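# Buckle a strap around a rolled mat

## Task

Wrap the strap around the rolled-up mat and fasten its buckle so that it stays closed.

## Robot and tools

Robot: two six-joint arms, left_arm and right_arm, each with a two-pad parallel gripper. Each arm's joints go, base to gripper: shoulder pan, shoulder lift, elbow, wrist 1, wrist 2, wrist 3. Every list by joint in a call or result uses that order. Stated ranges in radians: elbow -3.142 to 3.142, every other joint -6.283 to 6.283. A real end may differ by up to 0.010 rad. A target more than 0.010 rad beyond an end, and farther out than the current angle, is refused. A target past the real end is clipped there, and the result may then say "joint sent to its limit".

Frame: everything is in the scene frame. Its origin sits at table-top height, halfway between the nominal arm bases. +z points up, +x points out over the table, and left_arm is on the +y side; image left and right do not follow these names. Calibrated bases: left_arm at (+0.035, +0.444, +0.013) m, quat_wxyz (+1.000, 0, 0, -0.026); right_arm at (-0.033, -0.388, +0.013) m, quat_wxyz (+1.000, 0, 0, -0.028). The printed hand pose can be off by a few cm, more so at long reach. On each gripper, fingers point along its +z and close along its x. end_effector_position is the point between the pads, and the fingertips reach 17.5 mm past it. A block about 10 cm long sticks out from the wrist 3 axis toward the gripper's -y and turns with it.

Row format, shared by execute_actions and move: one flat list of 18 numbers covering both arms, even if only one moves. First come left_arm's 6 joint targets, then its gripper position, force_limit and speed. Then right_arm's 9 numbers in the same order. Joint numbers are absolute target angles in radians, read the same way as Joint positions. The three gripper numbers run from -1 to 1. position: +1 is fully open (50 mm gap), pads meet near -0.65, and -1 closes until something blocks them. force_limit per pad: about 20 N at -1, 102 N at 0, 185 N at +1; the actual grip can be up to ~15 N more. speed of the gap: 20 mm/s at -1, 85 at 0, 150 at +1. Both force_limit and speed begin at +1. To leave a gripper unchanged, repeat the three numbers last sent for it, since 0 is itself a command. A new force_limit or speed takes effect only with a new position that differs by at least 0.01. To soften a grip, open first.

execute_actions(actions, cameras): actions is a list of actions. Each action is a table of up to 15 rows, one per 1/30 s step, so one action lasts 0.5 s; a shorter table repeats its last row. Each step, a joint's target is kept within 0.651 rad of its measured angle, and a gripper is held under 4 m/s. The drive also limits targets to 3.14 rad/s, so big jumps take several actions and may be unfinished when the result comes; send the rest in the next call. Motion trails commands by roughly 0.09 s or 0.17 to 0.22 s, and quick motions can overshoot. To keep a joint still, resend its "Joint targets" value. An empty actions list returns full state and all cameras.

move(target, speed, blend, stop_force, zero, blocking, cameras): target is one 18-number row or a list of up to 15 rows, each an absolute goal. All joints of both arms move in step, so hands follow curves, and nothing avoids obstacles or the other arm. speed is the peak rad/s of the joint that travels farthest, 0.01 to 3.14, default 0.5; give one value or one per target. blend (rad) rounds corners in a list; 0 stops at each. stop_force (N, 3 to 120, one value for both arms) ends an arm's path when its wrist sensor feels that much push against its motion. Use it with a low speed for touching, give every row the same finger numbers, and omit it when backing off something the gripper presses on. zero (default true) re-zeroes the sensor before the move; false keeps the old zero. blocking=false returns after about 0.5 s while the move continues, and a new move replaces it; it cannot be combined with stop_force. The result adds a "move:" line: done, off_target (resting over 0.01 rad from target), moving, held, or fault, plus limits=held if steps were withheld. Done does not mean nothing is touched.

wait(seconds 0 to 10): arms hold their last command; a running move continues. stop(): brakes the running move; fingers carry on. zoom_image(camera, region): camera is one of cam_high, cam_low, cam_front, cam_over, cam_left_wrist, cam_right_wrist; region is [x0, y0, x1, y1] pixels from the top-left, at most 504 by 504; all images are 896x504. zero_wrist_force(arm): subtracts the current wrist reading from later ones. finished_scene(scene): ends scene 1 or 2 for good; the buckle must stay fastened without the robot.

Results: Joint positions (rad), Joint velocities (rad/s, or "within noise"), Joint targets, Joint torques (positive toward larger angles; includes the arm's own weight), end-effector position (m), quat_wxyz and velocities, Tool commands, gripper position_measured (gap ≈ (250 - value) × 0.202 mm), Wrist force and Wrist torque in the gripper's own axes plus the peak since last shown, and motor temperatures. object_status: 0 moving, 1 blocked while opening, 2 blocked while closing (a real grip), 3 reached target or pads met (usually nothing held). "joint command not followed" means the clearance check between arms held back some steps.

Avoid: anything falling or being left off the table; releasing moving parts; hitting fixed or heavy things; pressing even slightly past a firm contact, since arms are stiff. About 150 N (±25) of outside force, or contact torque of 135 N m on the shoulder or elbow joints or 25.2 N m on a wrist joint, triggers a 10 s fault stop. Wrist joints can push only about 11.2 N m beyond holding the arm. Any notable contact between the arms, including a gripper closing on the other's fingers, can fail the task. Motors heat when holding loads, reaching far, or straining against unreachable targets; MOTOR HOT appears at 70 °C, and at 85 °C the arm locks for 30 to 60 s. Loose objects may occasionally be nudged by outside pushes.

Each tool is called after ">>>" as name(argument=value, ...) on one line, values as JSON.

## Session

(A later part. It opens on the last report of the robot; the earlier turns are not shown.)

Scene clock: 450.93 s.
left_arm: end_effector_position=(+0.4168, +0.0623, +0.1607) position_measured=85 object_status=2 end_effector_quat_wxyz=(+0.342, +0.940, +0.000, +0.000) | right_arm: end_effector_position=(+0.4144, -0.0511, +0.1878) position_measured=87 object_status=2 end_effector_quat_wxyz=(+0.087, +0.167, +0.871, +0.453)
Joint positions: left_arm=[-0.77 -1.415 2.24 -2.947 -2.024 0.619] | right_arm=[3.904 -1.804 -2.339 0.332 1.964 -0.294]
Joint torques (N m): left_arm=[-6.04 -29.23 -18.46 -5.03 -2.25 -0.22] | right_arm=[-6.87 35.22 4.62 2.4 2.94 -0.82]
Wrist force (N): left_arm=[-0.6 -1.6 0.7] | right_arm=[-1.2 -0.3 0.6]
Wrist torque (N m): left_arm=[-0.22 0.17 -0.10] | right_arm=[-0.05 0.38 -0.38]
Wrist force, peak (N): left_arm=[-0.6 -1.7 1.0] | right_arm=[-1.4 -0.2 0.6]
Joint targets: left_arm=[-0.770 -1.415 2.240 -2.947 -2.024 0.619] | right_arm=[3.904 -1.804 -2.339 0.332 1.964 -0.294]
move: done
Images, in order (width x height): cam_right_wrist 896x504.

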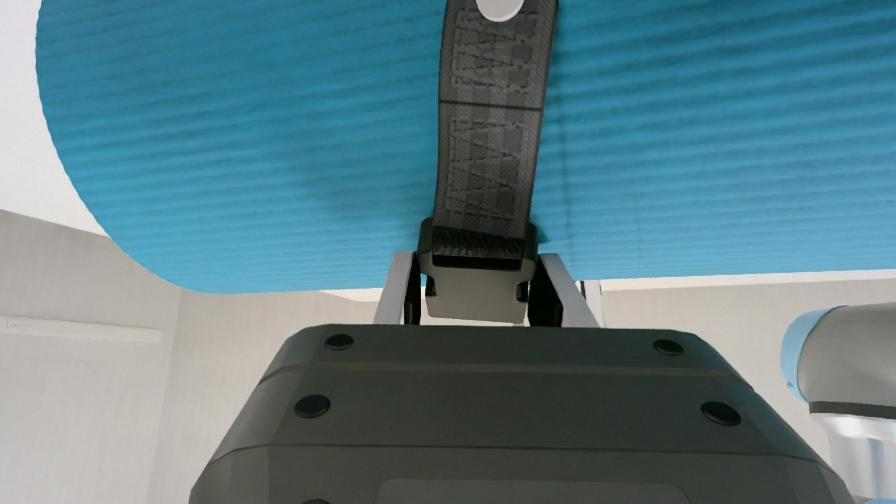

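>>> move(target=[[-0.7762,-1.4507,2.2221,-2.8961,-2.0206,0.613,-1,-0.8,-1,3.9039,-1.8042,-2.3392,0.3319,1.9637,-0.294,-1,-0.7,-1],[-0.7963,-1.4504,2.1959,-2.8784,-2.0099,0.5938,-1,-0.8,-1,3.7878,-1.8067,-2.1569,-0.1632,2.2608,-0.765,-1,-0.7,-1]], speed=[0.1,0.15], stop_force=25, cameras=["cam_left_wrist","cam_right_wrist","cam_low","cam_front","cam_over"])

>>> zoom_image(camera="cam_low", region=[460, 130, 640, 230])

>>> zoom_image(camera="cam_front", region=[240, 120, 520, 280])

>>> zoom_image(camera="cam_over", region=[240, 60, 520, 280])

Scene clock: 503.20 s.
left_arm: end_effector_position=(+0.4154, +0.0474, +0.1858) position_measured=85 object_status=2 end_effector_quat_wxyz=(+0.342, +0.940, +0.000, +0.000) | right_arm: end_effector_position=(+0.4146, -0.0505, +0.1868) position_measured=87 object_status=2 end_effector_quat_wxyz=(+0.083, +0.158, +0.875, +0.450)
Joint positions: left_arm=[-0.796 -1.45 2.196 -2.878 -2.01 0.594] | right_arm=[3.898 -1.804 -2.329 0.305 1.98 -0.32]
Joint torques (N m): left_arm=[1.98 -19.55 -15.95 -3.08 -0.32 -0.29] | right_arm=[-2.6 5.97 17.76 -1.05 2.97 -1.21]
Wrist force (N): left_arm=[-0.7 -1.7 1.0] | right_arm=[-4.0 9.7 -16.3]
Wrist torque (N m): left_arm=[-0.21 0.17 -0.08] | right_arm=[0.22 0.42 -0.37]
Wrist force, peak (N): left_arm=[-0.6 -2.2 1.4] | right_arm=[-3.5 10.7 -26.0]
Joint targets: left_arm=[-0.796 -1.450 2.196 -2.878 -2.010 0.594] | right_arm=[3.898 -1.804 -2.329 0.305 1.980 -0.320]
move: contact (right_arm); right_arm: the wrist 1 is farthest, 0.468 rad from its target
Images, in order (width x height): cam_low 896x504, cam_front 896x504, cam_over 896x504, cam_left_wrist 896x504, cam_right_wrist 896x504.

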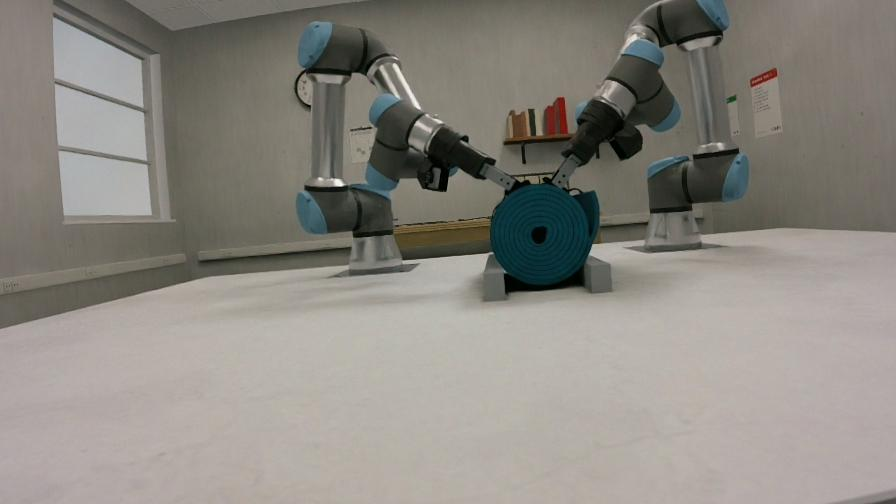

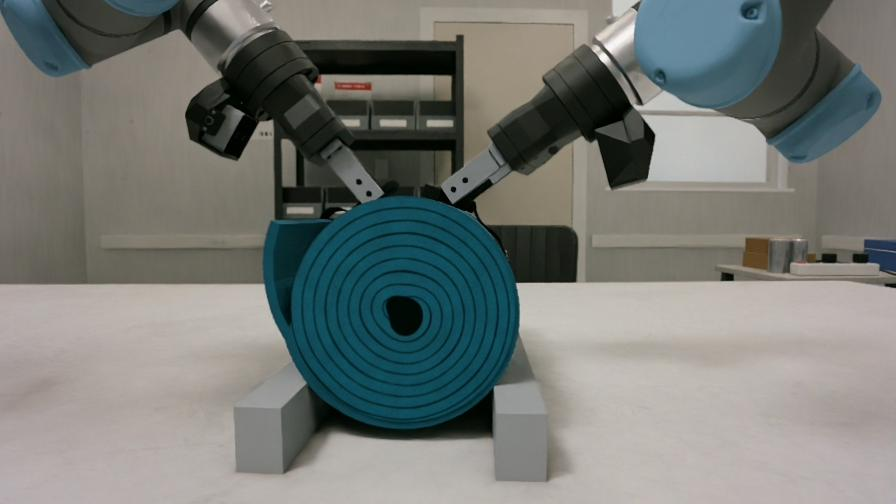

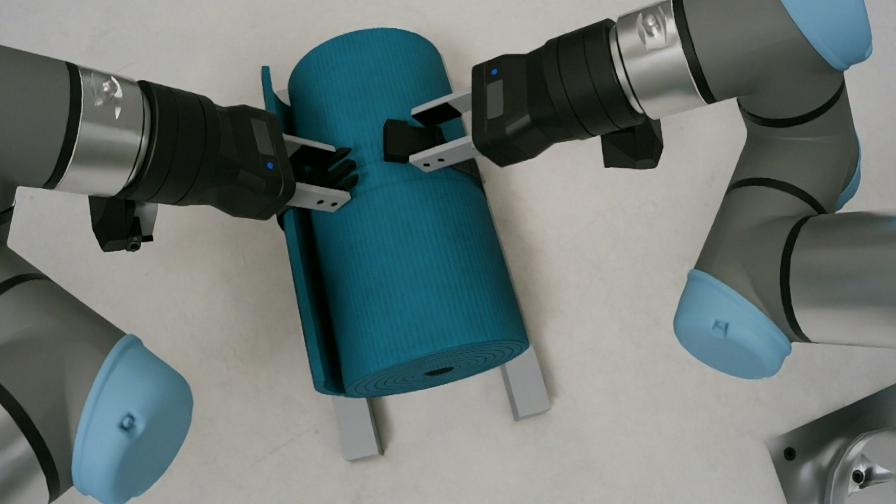

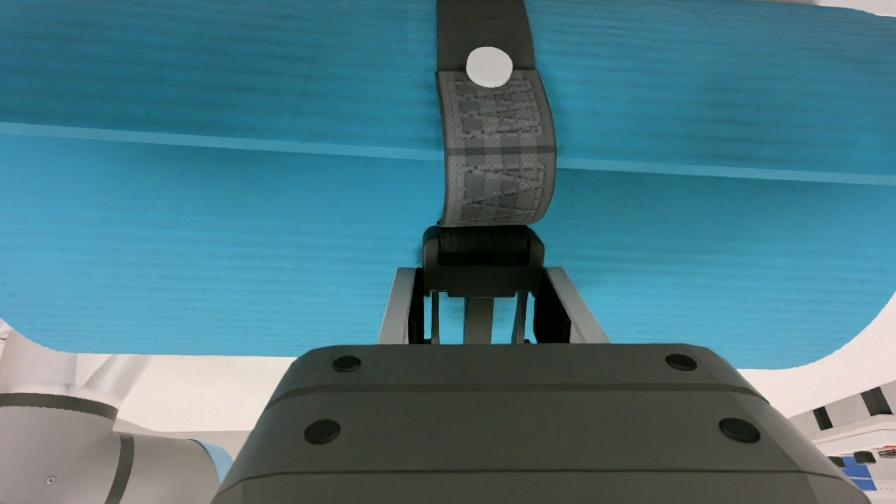

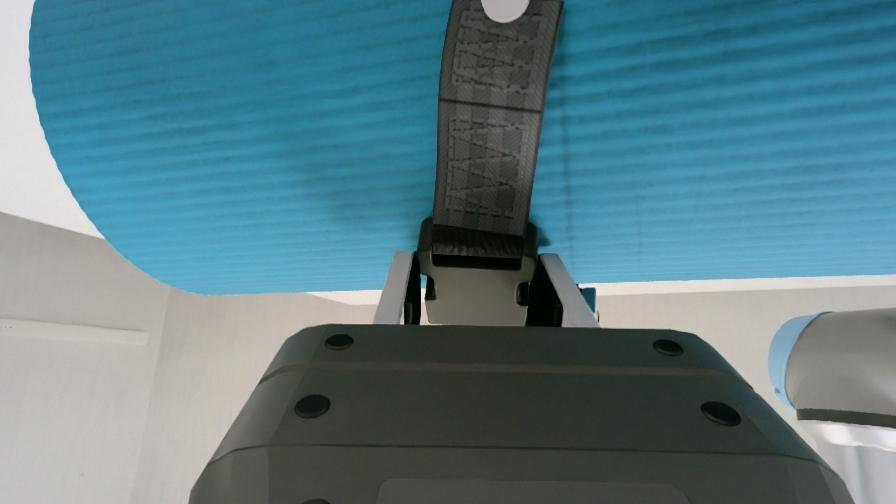

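Scaled by 2.800.

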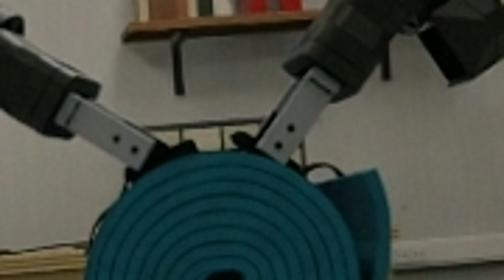

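Scaled by 1.800.

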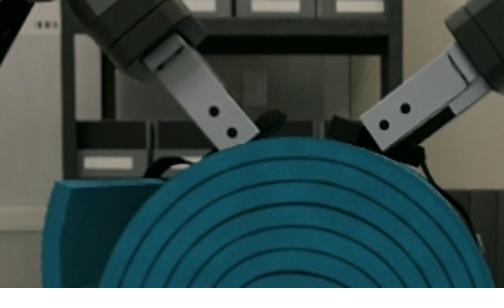

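Scaled by 1.800.

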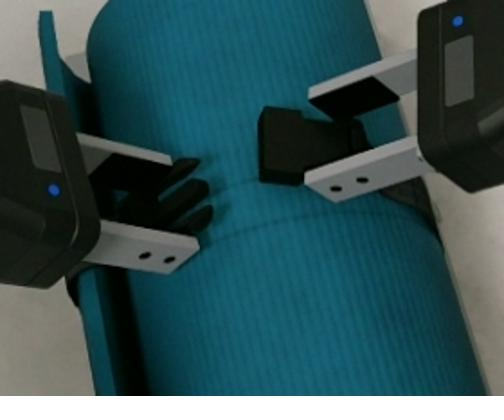

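>>> move(target=[[-0.7963,-1.4504,2.1959,-2.8784,-2.0099,0.5938,-1,-0.8,-1,3.8906,-1.7711,-2.3515,0.3078,1.9741,-0.3031,-1,-0.7,-1],[-0.7963,-1.4504,2.1959,-2.8784,-2.0099,0.5938,-1,-0.8,-1,3.7734,-1.7862,-2.1576,-0.1932,2.2686,-0.7805,-1,-0.7,-1],[-0.7963,-1.4504,2.1959,-2.8784,-2.0099,0.5938,-1,-0.8,-1,3.7878,-1.8067,-2.1569,-0.1632,2.2608,-0.765,-1,-0.7,-1]], speed=[0.1,0.15,0.05], cameras=["cam_right_wrist","cam_front","cam_over"])

>>> zoom_image(camera="cam_front", region=[240, 120, 520, 280])

>>> zoom_image(camera="cam_over", region=[240, 60, 520, 280])

Scene clock: 518.47 s.
left_arm: end_effector_position=(+0.4154, +0.0474, +0.1858) position_measured=85 object_status=2 end_effector_quat_wxyz=(+0.342, +0.940, +0.000, +0.000) | right_arm: end_effector_position=(+0.4144, -0.0501, +0.1896) position_measured=87 object_status=2 end_effector_quat_wxyz=(+0.000, +0.000, +0.906, +0.423)
Joint positions: left_arm=[-0.796 -1.45 2.196 -2.878 -2.01 0.594] | right_arm=[3.788 -1.807 -2.157 -0.163 2.261 -0.765]
Joint torques (N m): left_arm=[7.56 -21.04 -14.97 -5.44 -2 2.2] | right_arm=[-6.16 35.92 24.92 1.79 -0.67 -0.55]
Wrist force (N): left_arm=[-0.5 -1.7 1.0] | right_arm=[-0.6 1.4 -4.5]
Wrist torque (N m): left_arm=[-0.23 0.15 -0.08] | right_arm=[0.06 0.27 -0.33]
Wrist force, peak (N): left_arm=[-0.7 -1.8 1.3] | right_arm=[-4.0 10.2 -16.4]
Joint targets: left_arm=[-0.796 -1.450 2.196 -2.878 -2.010 0.594] | right_arm=[3.788 -1.807 -2.157 -0.163 2.261 -0.765]
move: done
Images, in order (width x height): cam_front 896x504, cam_over 896x504, cam_right_wrist 896x504.

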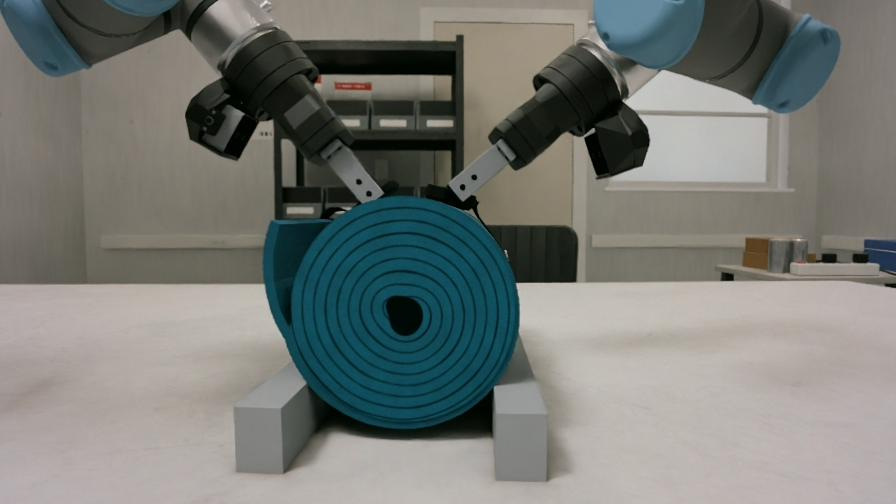

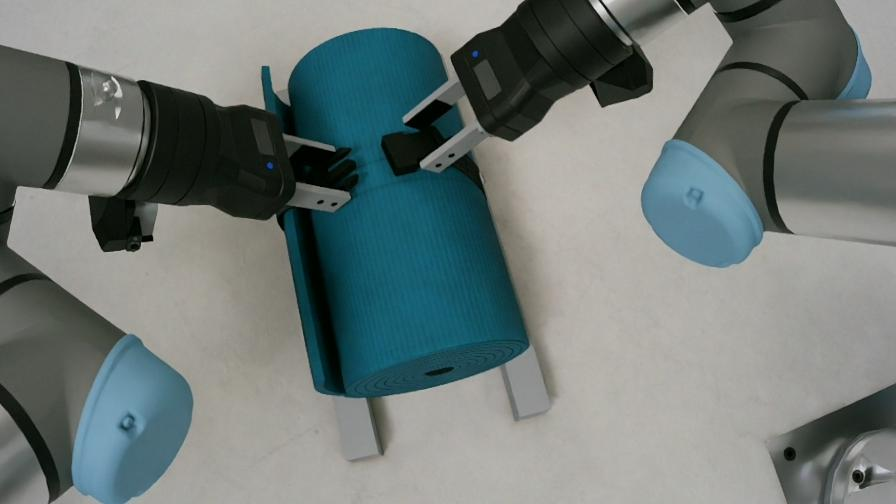

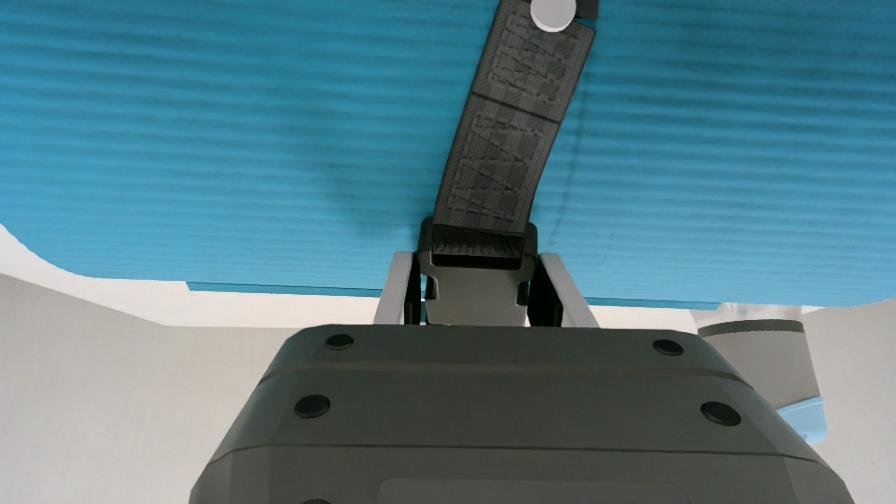

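Scaled by 1.800.

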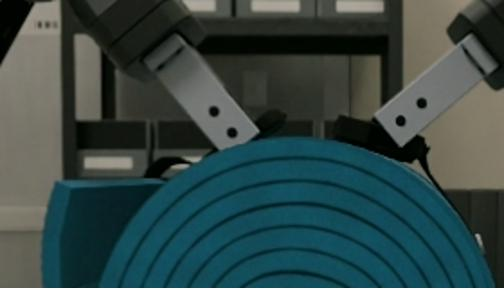

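Scaled by 1.800.

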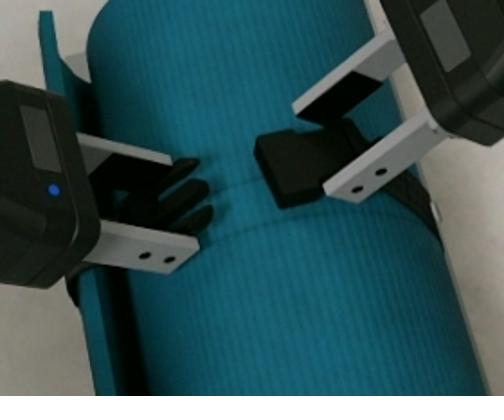

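>>> move(target=[[-0.9496,-1.4715,1.9064,-2.1978,-1.6924,0.5574,-1,-0.8,-1,3.788,-1.807,-2.157,-0.163,2.261,-0.765,-1,-0.7,-1],[-1.0706,-1.2751,1.5486,-1.6232,-1.4657,0.4366,-1,-0.8,-1,3.788,-1.807,-2.157,-0.163,2.261,-0.765,-1,-0.7,-1]], speed=0.15, stop_force=25, cameras=["cam_left_wrist","cam_right_wrist","cam_low","cam_front","cam_over","cam_high"])

>>> zoom_image(camera="cam_front", region=[240, 120, 520, 280])

>>> zoom_image(camera="cam_over", region=[240, 60, 520, 280])

>>> zoom_image(camera="cam_low", region=[460, 130, 640, 230])

Scene clock: 534.90 s.
left_arm: end_effector_position=(+0.4149, +0.0245, +0.2026) position_measured=85 object_status=2 end_effector_quat_wxyz=(-0.122, +0.993, +0.000, +0.000) | right_arm: end_effector_position=(+0.4143, -0.0501, +0.1896) position_measured=87 object_status=2 end_effector_quat_wxyz=(+0.000, +0.000, +0.906, +0.423)
Joint positions: left_arm=[-1.071 -1.275 1.549 -1.623 -1.466 0.437] | right_arm=[3.788 -1.807 -2.157 -0.163 2.261 -0.765]
Joint torques (N m): left_arm=[9.57 -49.9 -18.75 -3.7 -1.4 2.35] | right_arm=[6.66 16.23 6.73 3.9 3.4 -0.79]
Wrist force (N): left_arm=[0.0 0.3 2.4] | right_arm=[-1.5 0.9 -4.7]
Wrist torque (N m): left_arm=[0.07 0.05 0.12] | right_arm=[0.00 0.27 -0.34]
Wrist force, peak (N): left_arm=[-0.1 0.2 2.5] | right_arm=[-1.8 1.2 -4.9]
Joint targets: left_arm=[-1.071 -1.275 1.549 -1.623 -1.466 0.437] | right_arm=[3.788 -1.807 -2.157 -0.163 2.261 -0.765]
move: done

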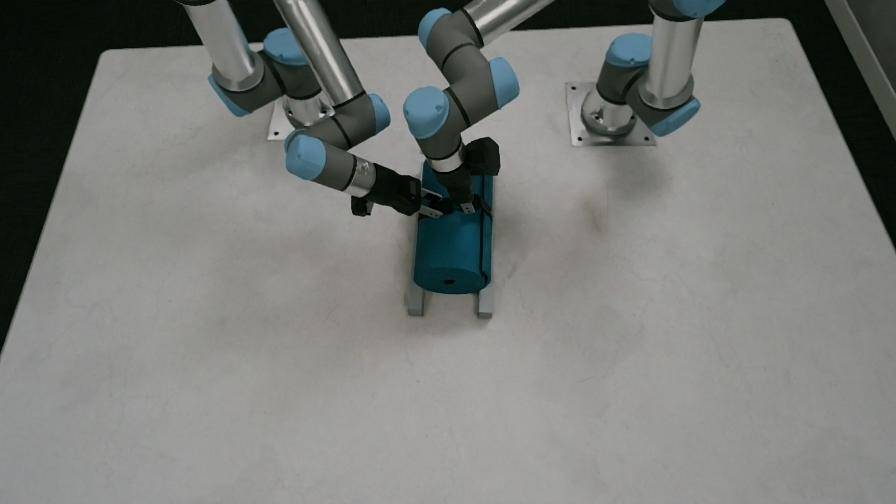

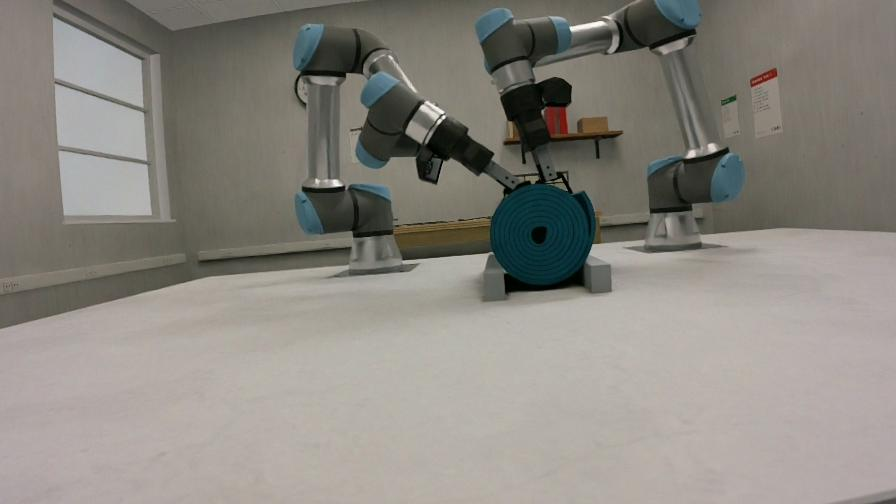

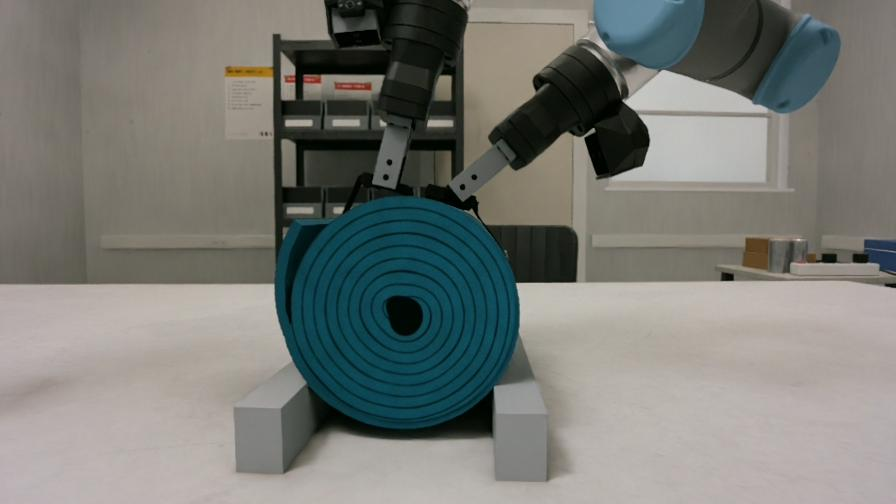

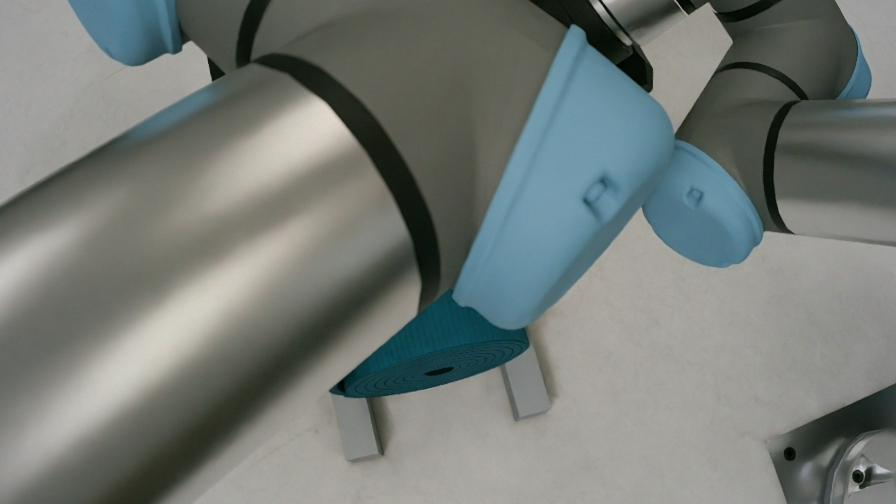

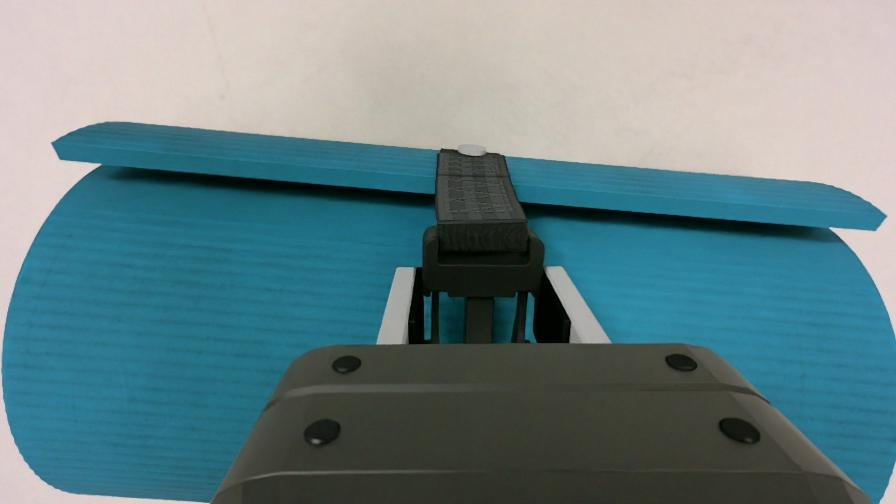

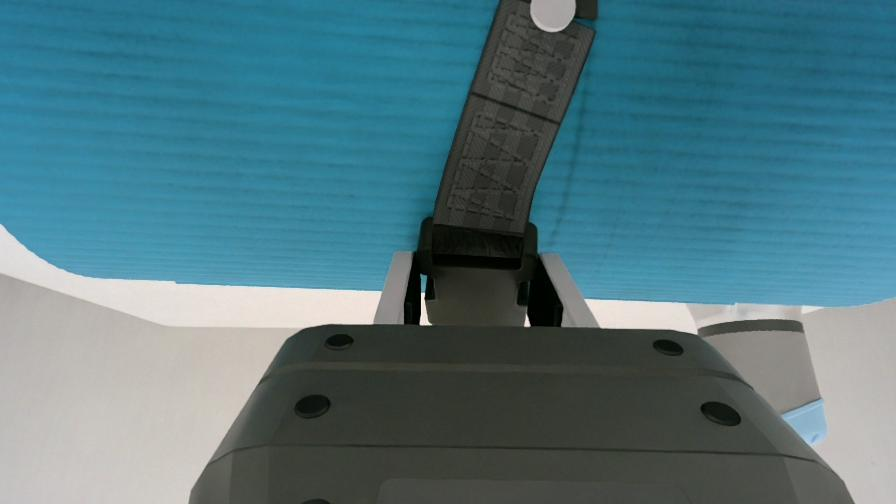

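Scaled by 1.800.

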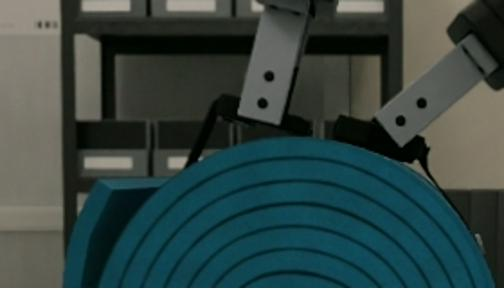

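Scaled by 1.800.

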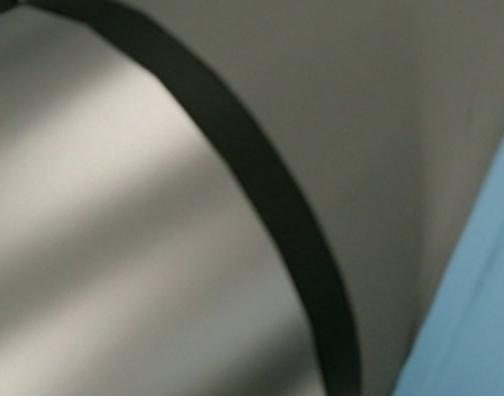

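Scaled by 2.800.

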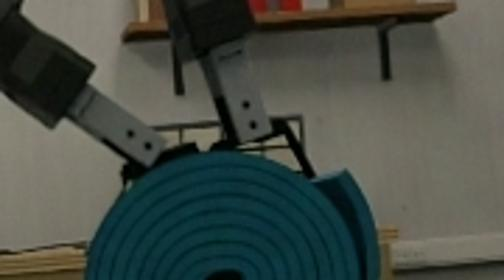

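>>> zoom_image(camera="cam_front", region=[350, 150, 490, 220])

>>> zoom_image(camera="cam_low", region=[495, 165, 585, 210])

>>> zoom_image(camera="cam_high", region=[410, 180, 510, 230])

Scaled by 3.600.

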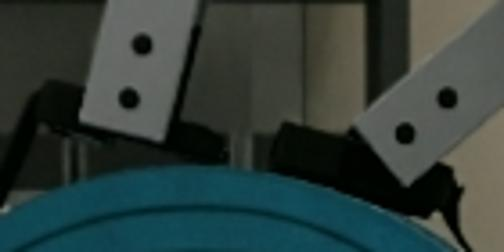

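Scaled by 5.600.

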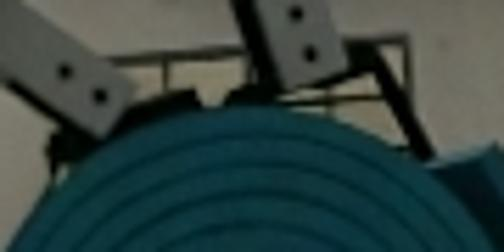

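Scaled by 5.040.

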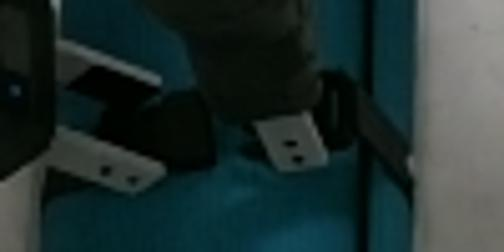

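>>> move(target=[-1.0785,-1.255,1.5165,-1.6104,-1.4674,0.4288,-1,-0.8,-1,3.788,-1.807,-2.157,-0.163,2.261,-0.765,-1,-0.7,-1], speed=0.03, stop_force=8, cameras=["cam_low","cam_front","cam_high"])

>>> zoom_image(camera="cam_front", region=[350, 150, 490, 220])

>>> zoom_image(camera="cam_low", region=[495, 165, 585, 210])

>>> zoom_image(camera="cam_high", region=[410, 180, 510, 230])

Scene clock: 562.53 s.
left_arm: end_effector_position=(+0.4151, +0.0130, +0.2044) position_measured=85 object_status=2 end_effector_quat_wxyz=(-0.122, +0.993, +0.000, +0.000) | right_arm: end_effector_position=(+0.4143, -0.0501, +0.1896) position_measured=87 object_status=2 end_effector_quat_wxyz=(+0.000, +0.000, +0.906, +0.423)
Joint positions: left_arm=[-1.079 -1.255 1.516 -1.61 -1.467 0.429] | right_arm=[3.788 -1.807 -2.157 -0.163 2.261 -0.765]
Joint torques (N m): left_arm=[5.6 -51.35 -20.07 -4.74 -0.64 1.4] | right_arm=[4.13 16.63 7.43 3.33 1.76 -0.68]
Wrist force (N): left_arm=[-0.1 -0.3 3.9] | right_arm=[-1.5 0.9 -5.0]
Wrist torque (N m): left_arm=[0.03 0.05 0.13] | right_arm=[0.03 0.27 -0.34]
Wrist force, peak (N): left_arm=[-0.2 -0.3 4.2] | right_arm=[-1.6 1.0 -5.2]
Joint targets: left_arm=[-1.078 -1.255 1.517 -1.610 -1.467 0.429] | right_arm=[3.788 -1.807 -2.157 -0.163 2.261 -0.765]
move: done
Images, in order (width x height): cam_high 896x504, cam_low 896x504, cam_front 896x504.

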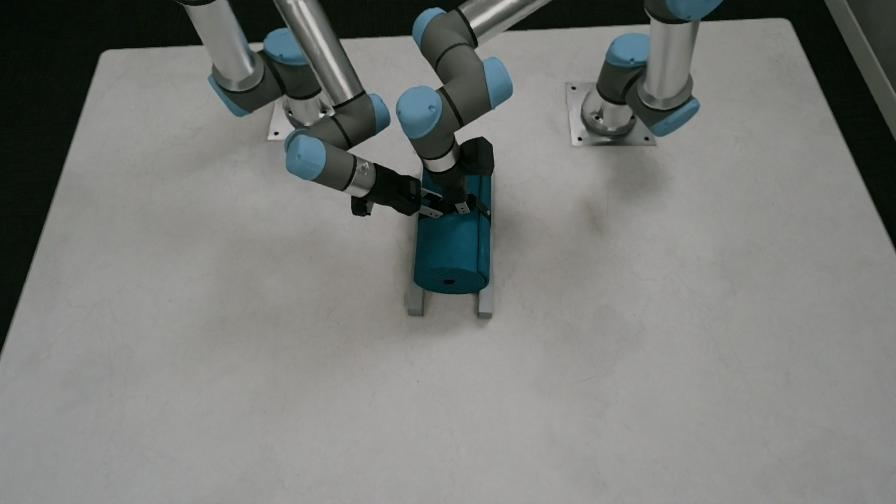

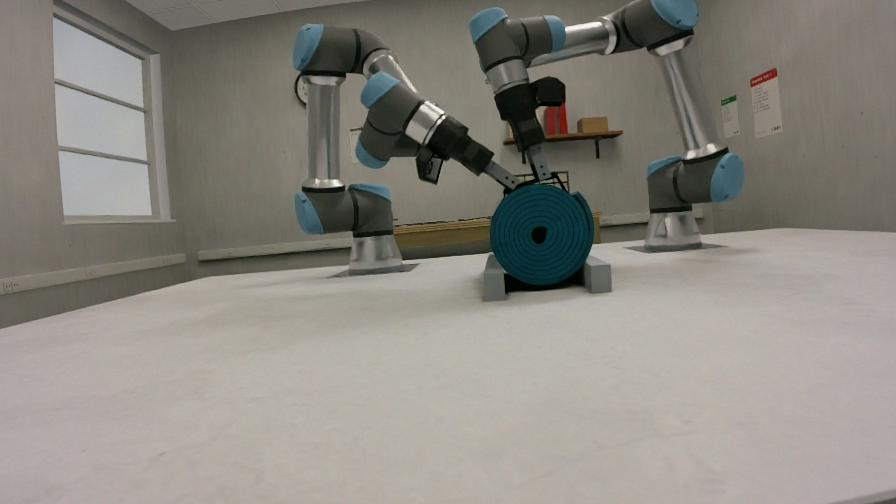

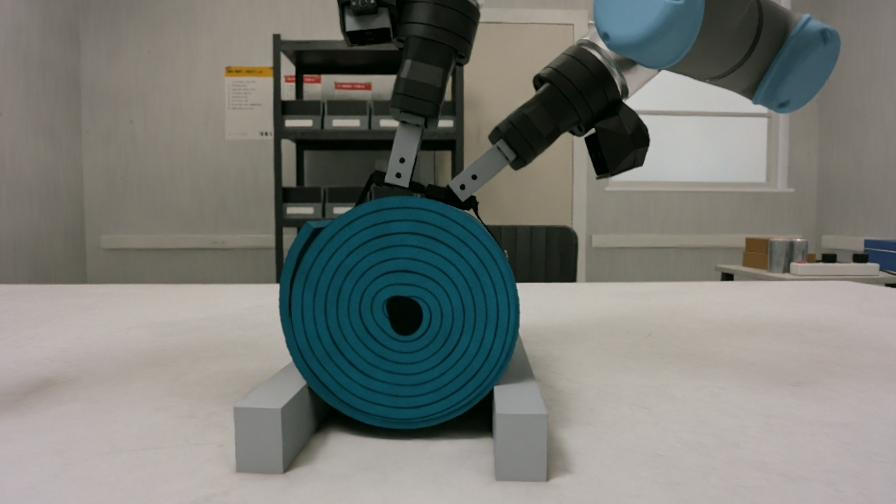

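Scaled by 3.600.

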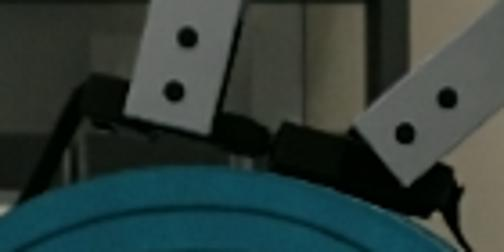

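Scaled by 5.600.

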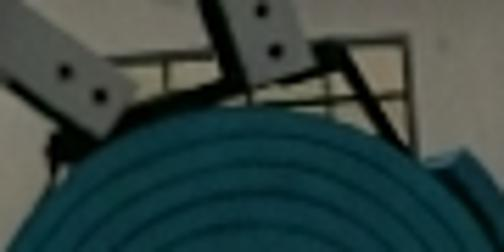

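Scaled by 5.040.

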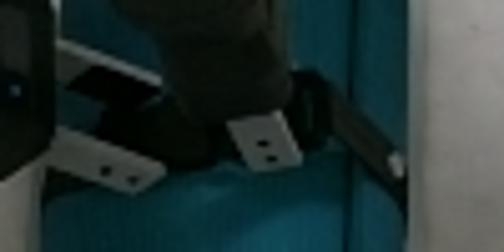

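>>> move(target=[-1.0948,-1.2064,1.4662,-1.607,-1.471,0.4127,-1,-0.8,-1,3.788,-1.807,-2.157,-0.163,2.261,-0.765,-1,-0.7,-1], speed=0.02, stop_force=40, cameras=["cam_low","cam_front","cam_high","cam_left_wrist"])

>>> zoom_image(camera="cam_front", region=[350, 150, 490, 220])

>>> zoom_image(camera="cam_high", region=[410, 180, 510, 230])

Scene clock: 577.40 s.
left_arm: end_effector_position=(+0.4152, -0.0050, +0.1997) position_measured=124 object_status=2 end_effector_quat_wxyz=(-0.122, +0.993, +0.000, +0.000) | right_arm: end_effector_position=(+0.4143, -0.0501, +0.1895) position_measured=87 object_status=2 end_effector_quat_wxyz=(+0.000, +0.000, +0.906, +0.423)
Joint positions: left_arm=[-1.091 -1.218 1.478 -1.607 -1.47 0.417] | right_arm=[3.788 -1.807 -2.157 -0.163 2.261 -0.765]
Joint torques (N m): left_arm=[-7.95 -47.23 -23.05 -11.31 -5.66 3] | right_arm=[7.49 41.49 27.74 9.1 1.78 -0.64]
Wrist force (N): left_arm=[9.0 -34.0 1.3] | right_arm=[8.2 -27.2 -20.7]
Wrist torque (N m): left_arm=[-0.16 0.06 -0.35] | right_arm=[0.02 0.39 -0.24]
Wrist force, peak (N): left_arm=[11.4 -42.6 1.4] | right_arm=[9.6 -32.0 -26.1]
Joint targets: left_arm=[-1.091 -1.218 1.478 -1.607 -1.470 0.417] | right_arm=[3.788 -1.807 -2.157 -0.163 2.261 -0.765]
move: contact (left_arm); left_arm: the shoulder lift is farthest, 0.012 rad from its target
Images, in order (width x height): cam_high 896x504, cam_low 896x504, cam_front 896x504, cam_left_wrist 896x504.

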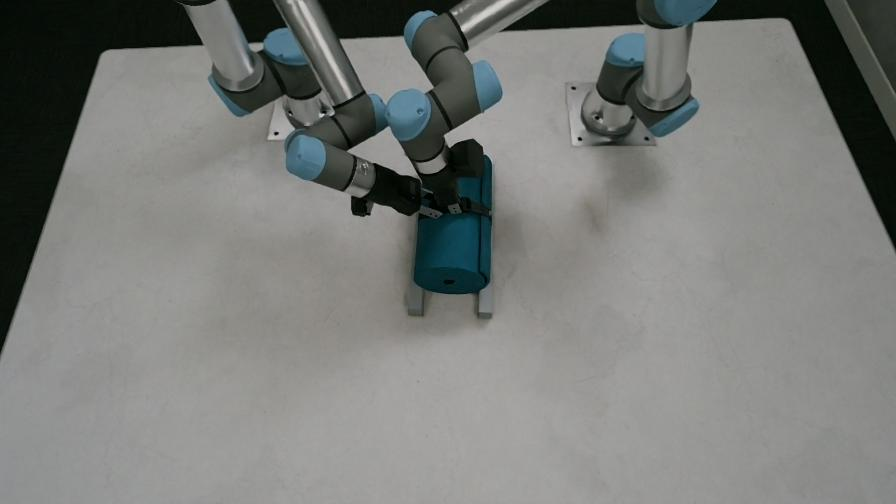

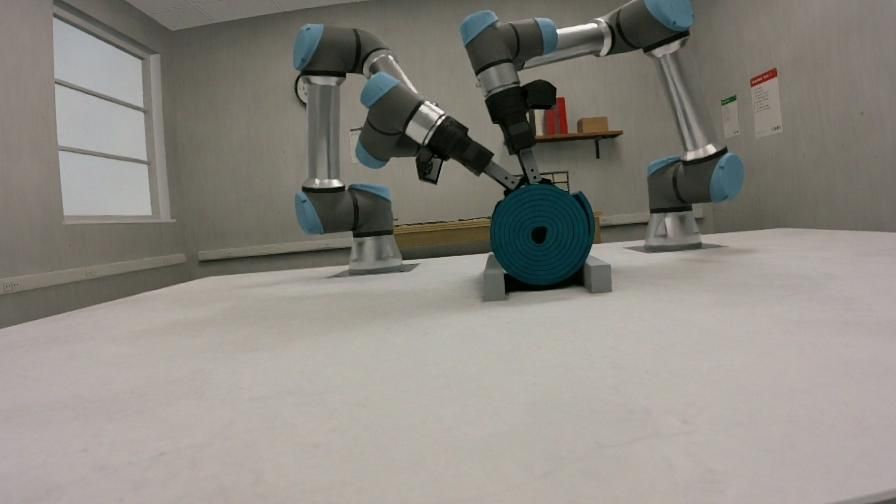

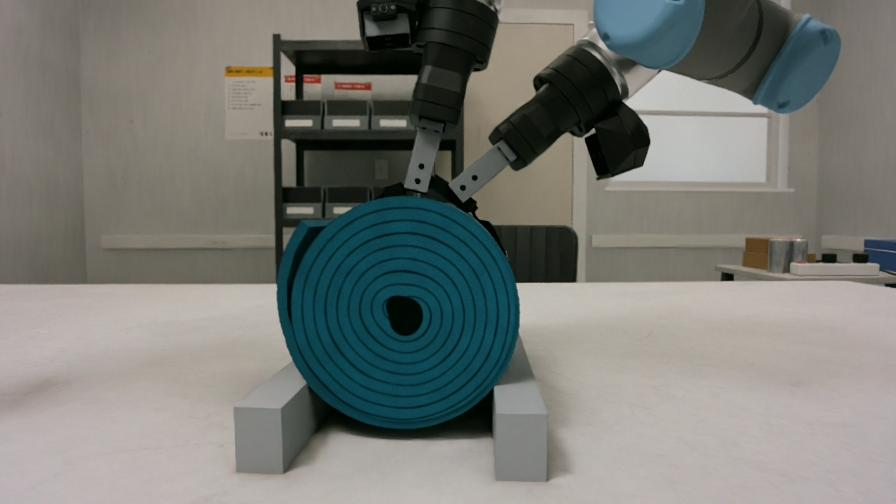

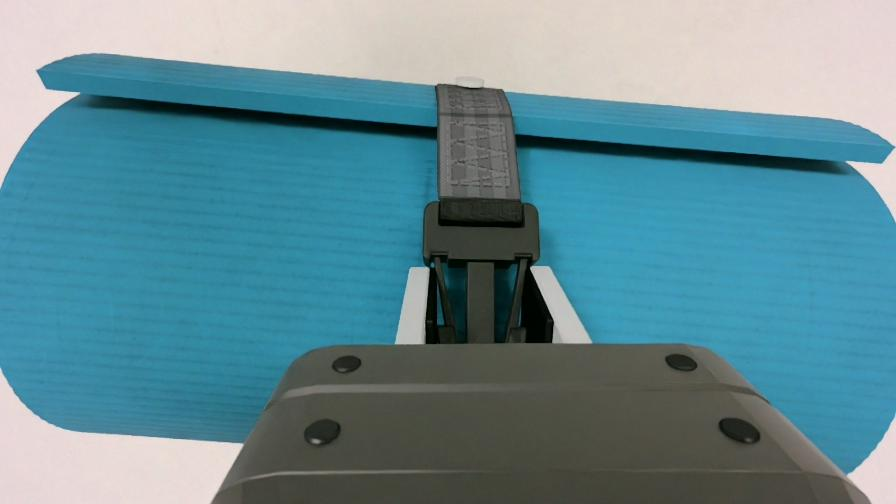

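Scaled by 3.600.

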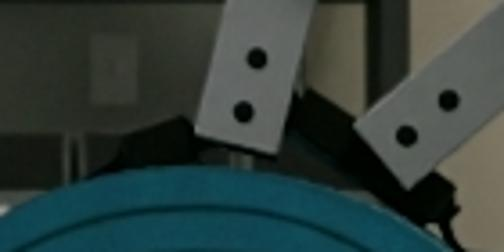

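Scaled by 5.040.

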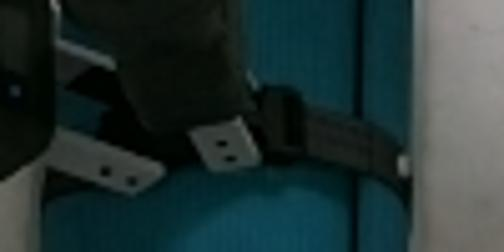

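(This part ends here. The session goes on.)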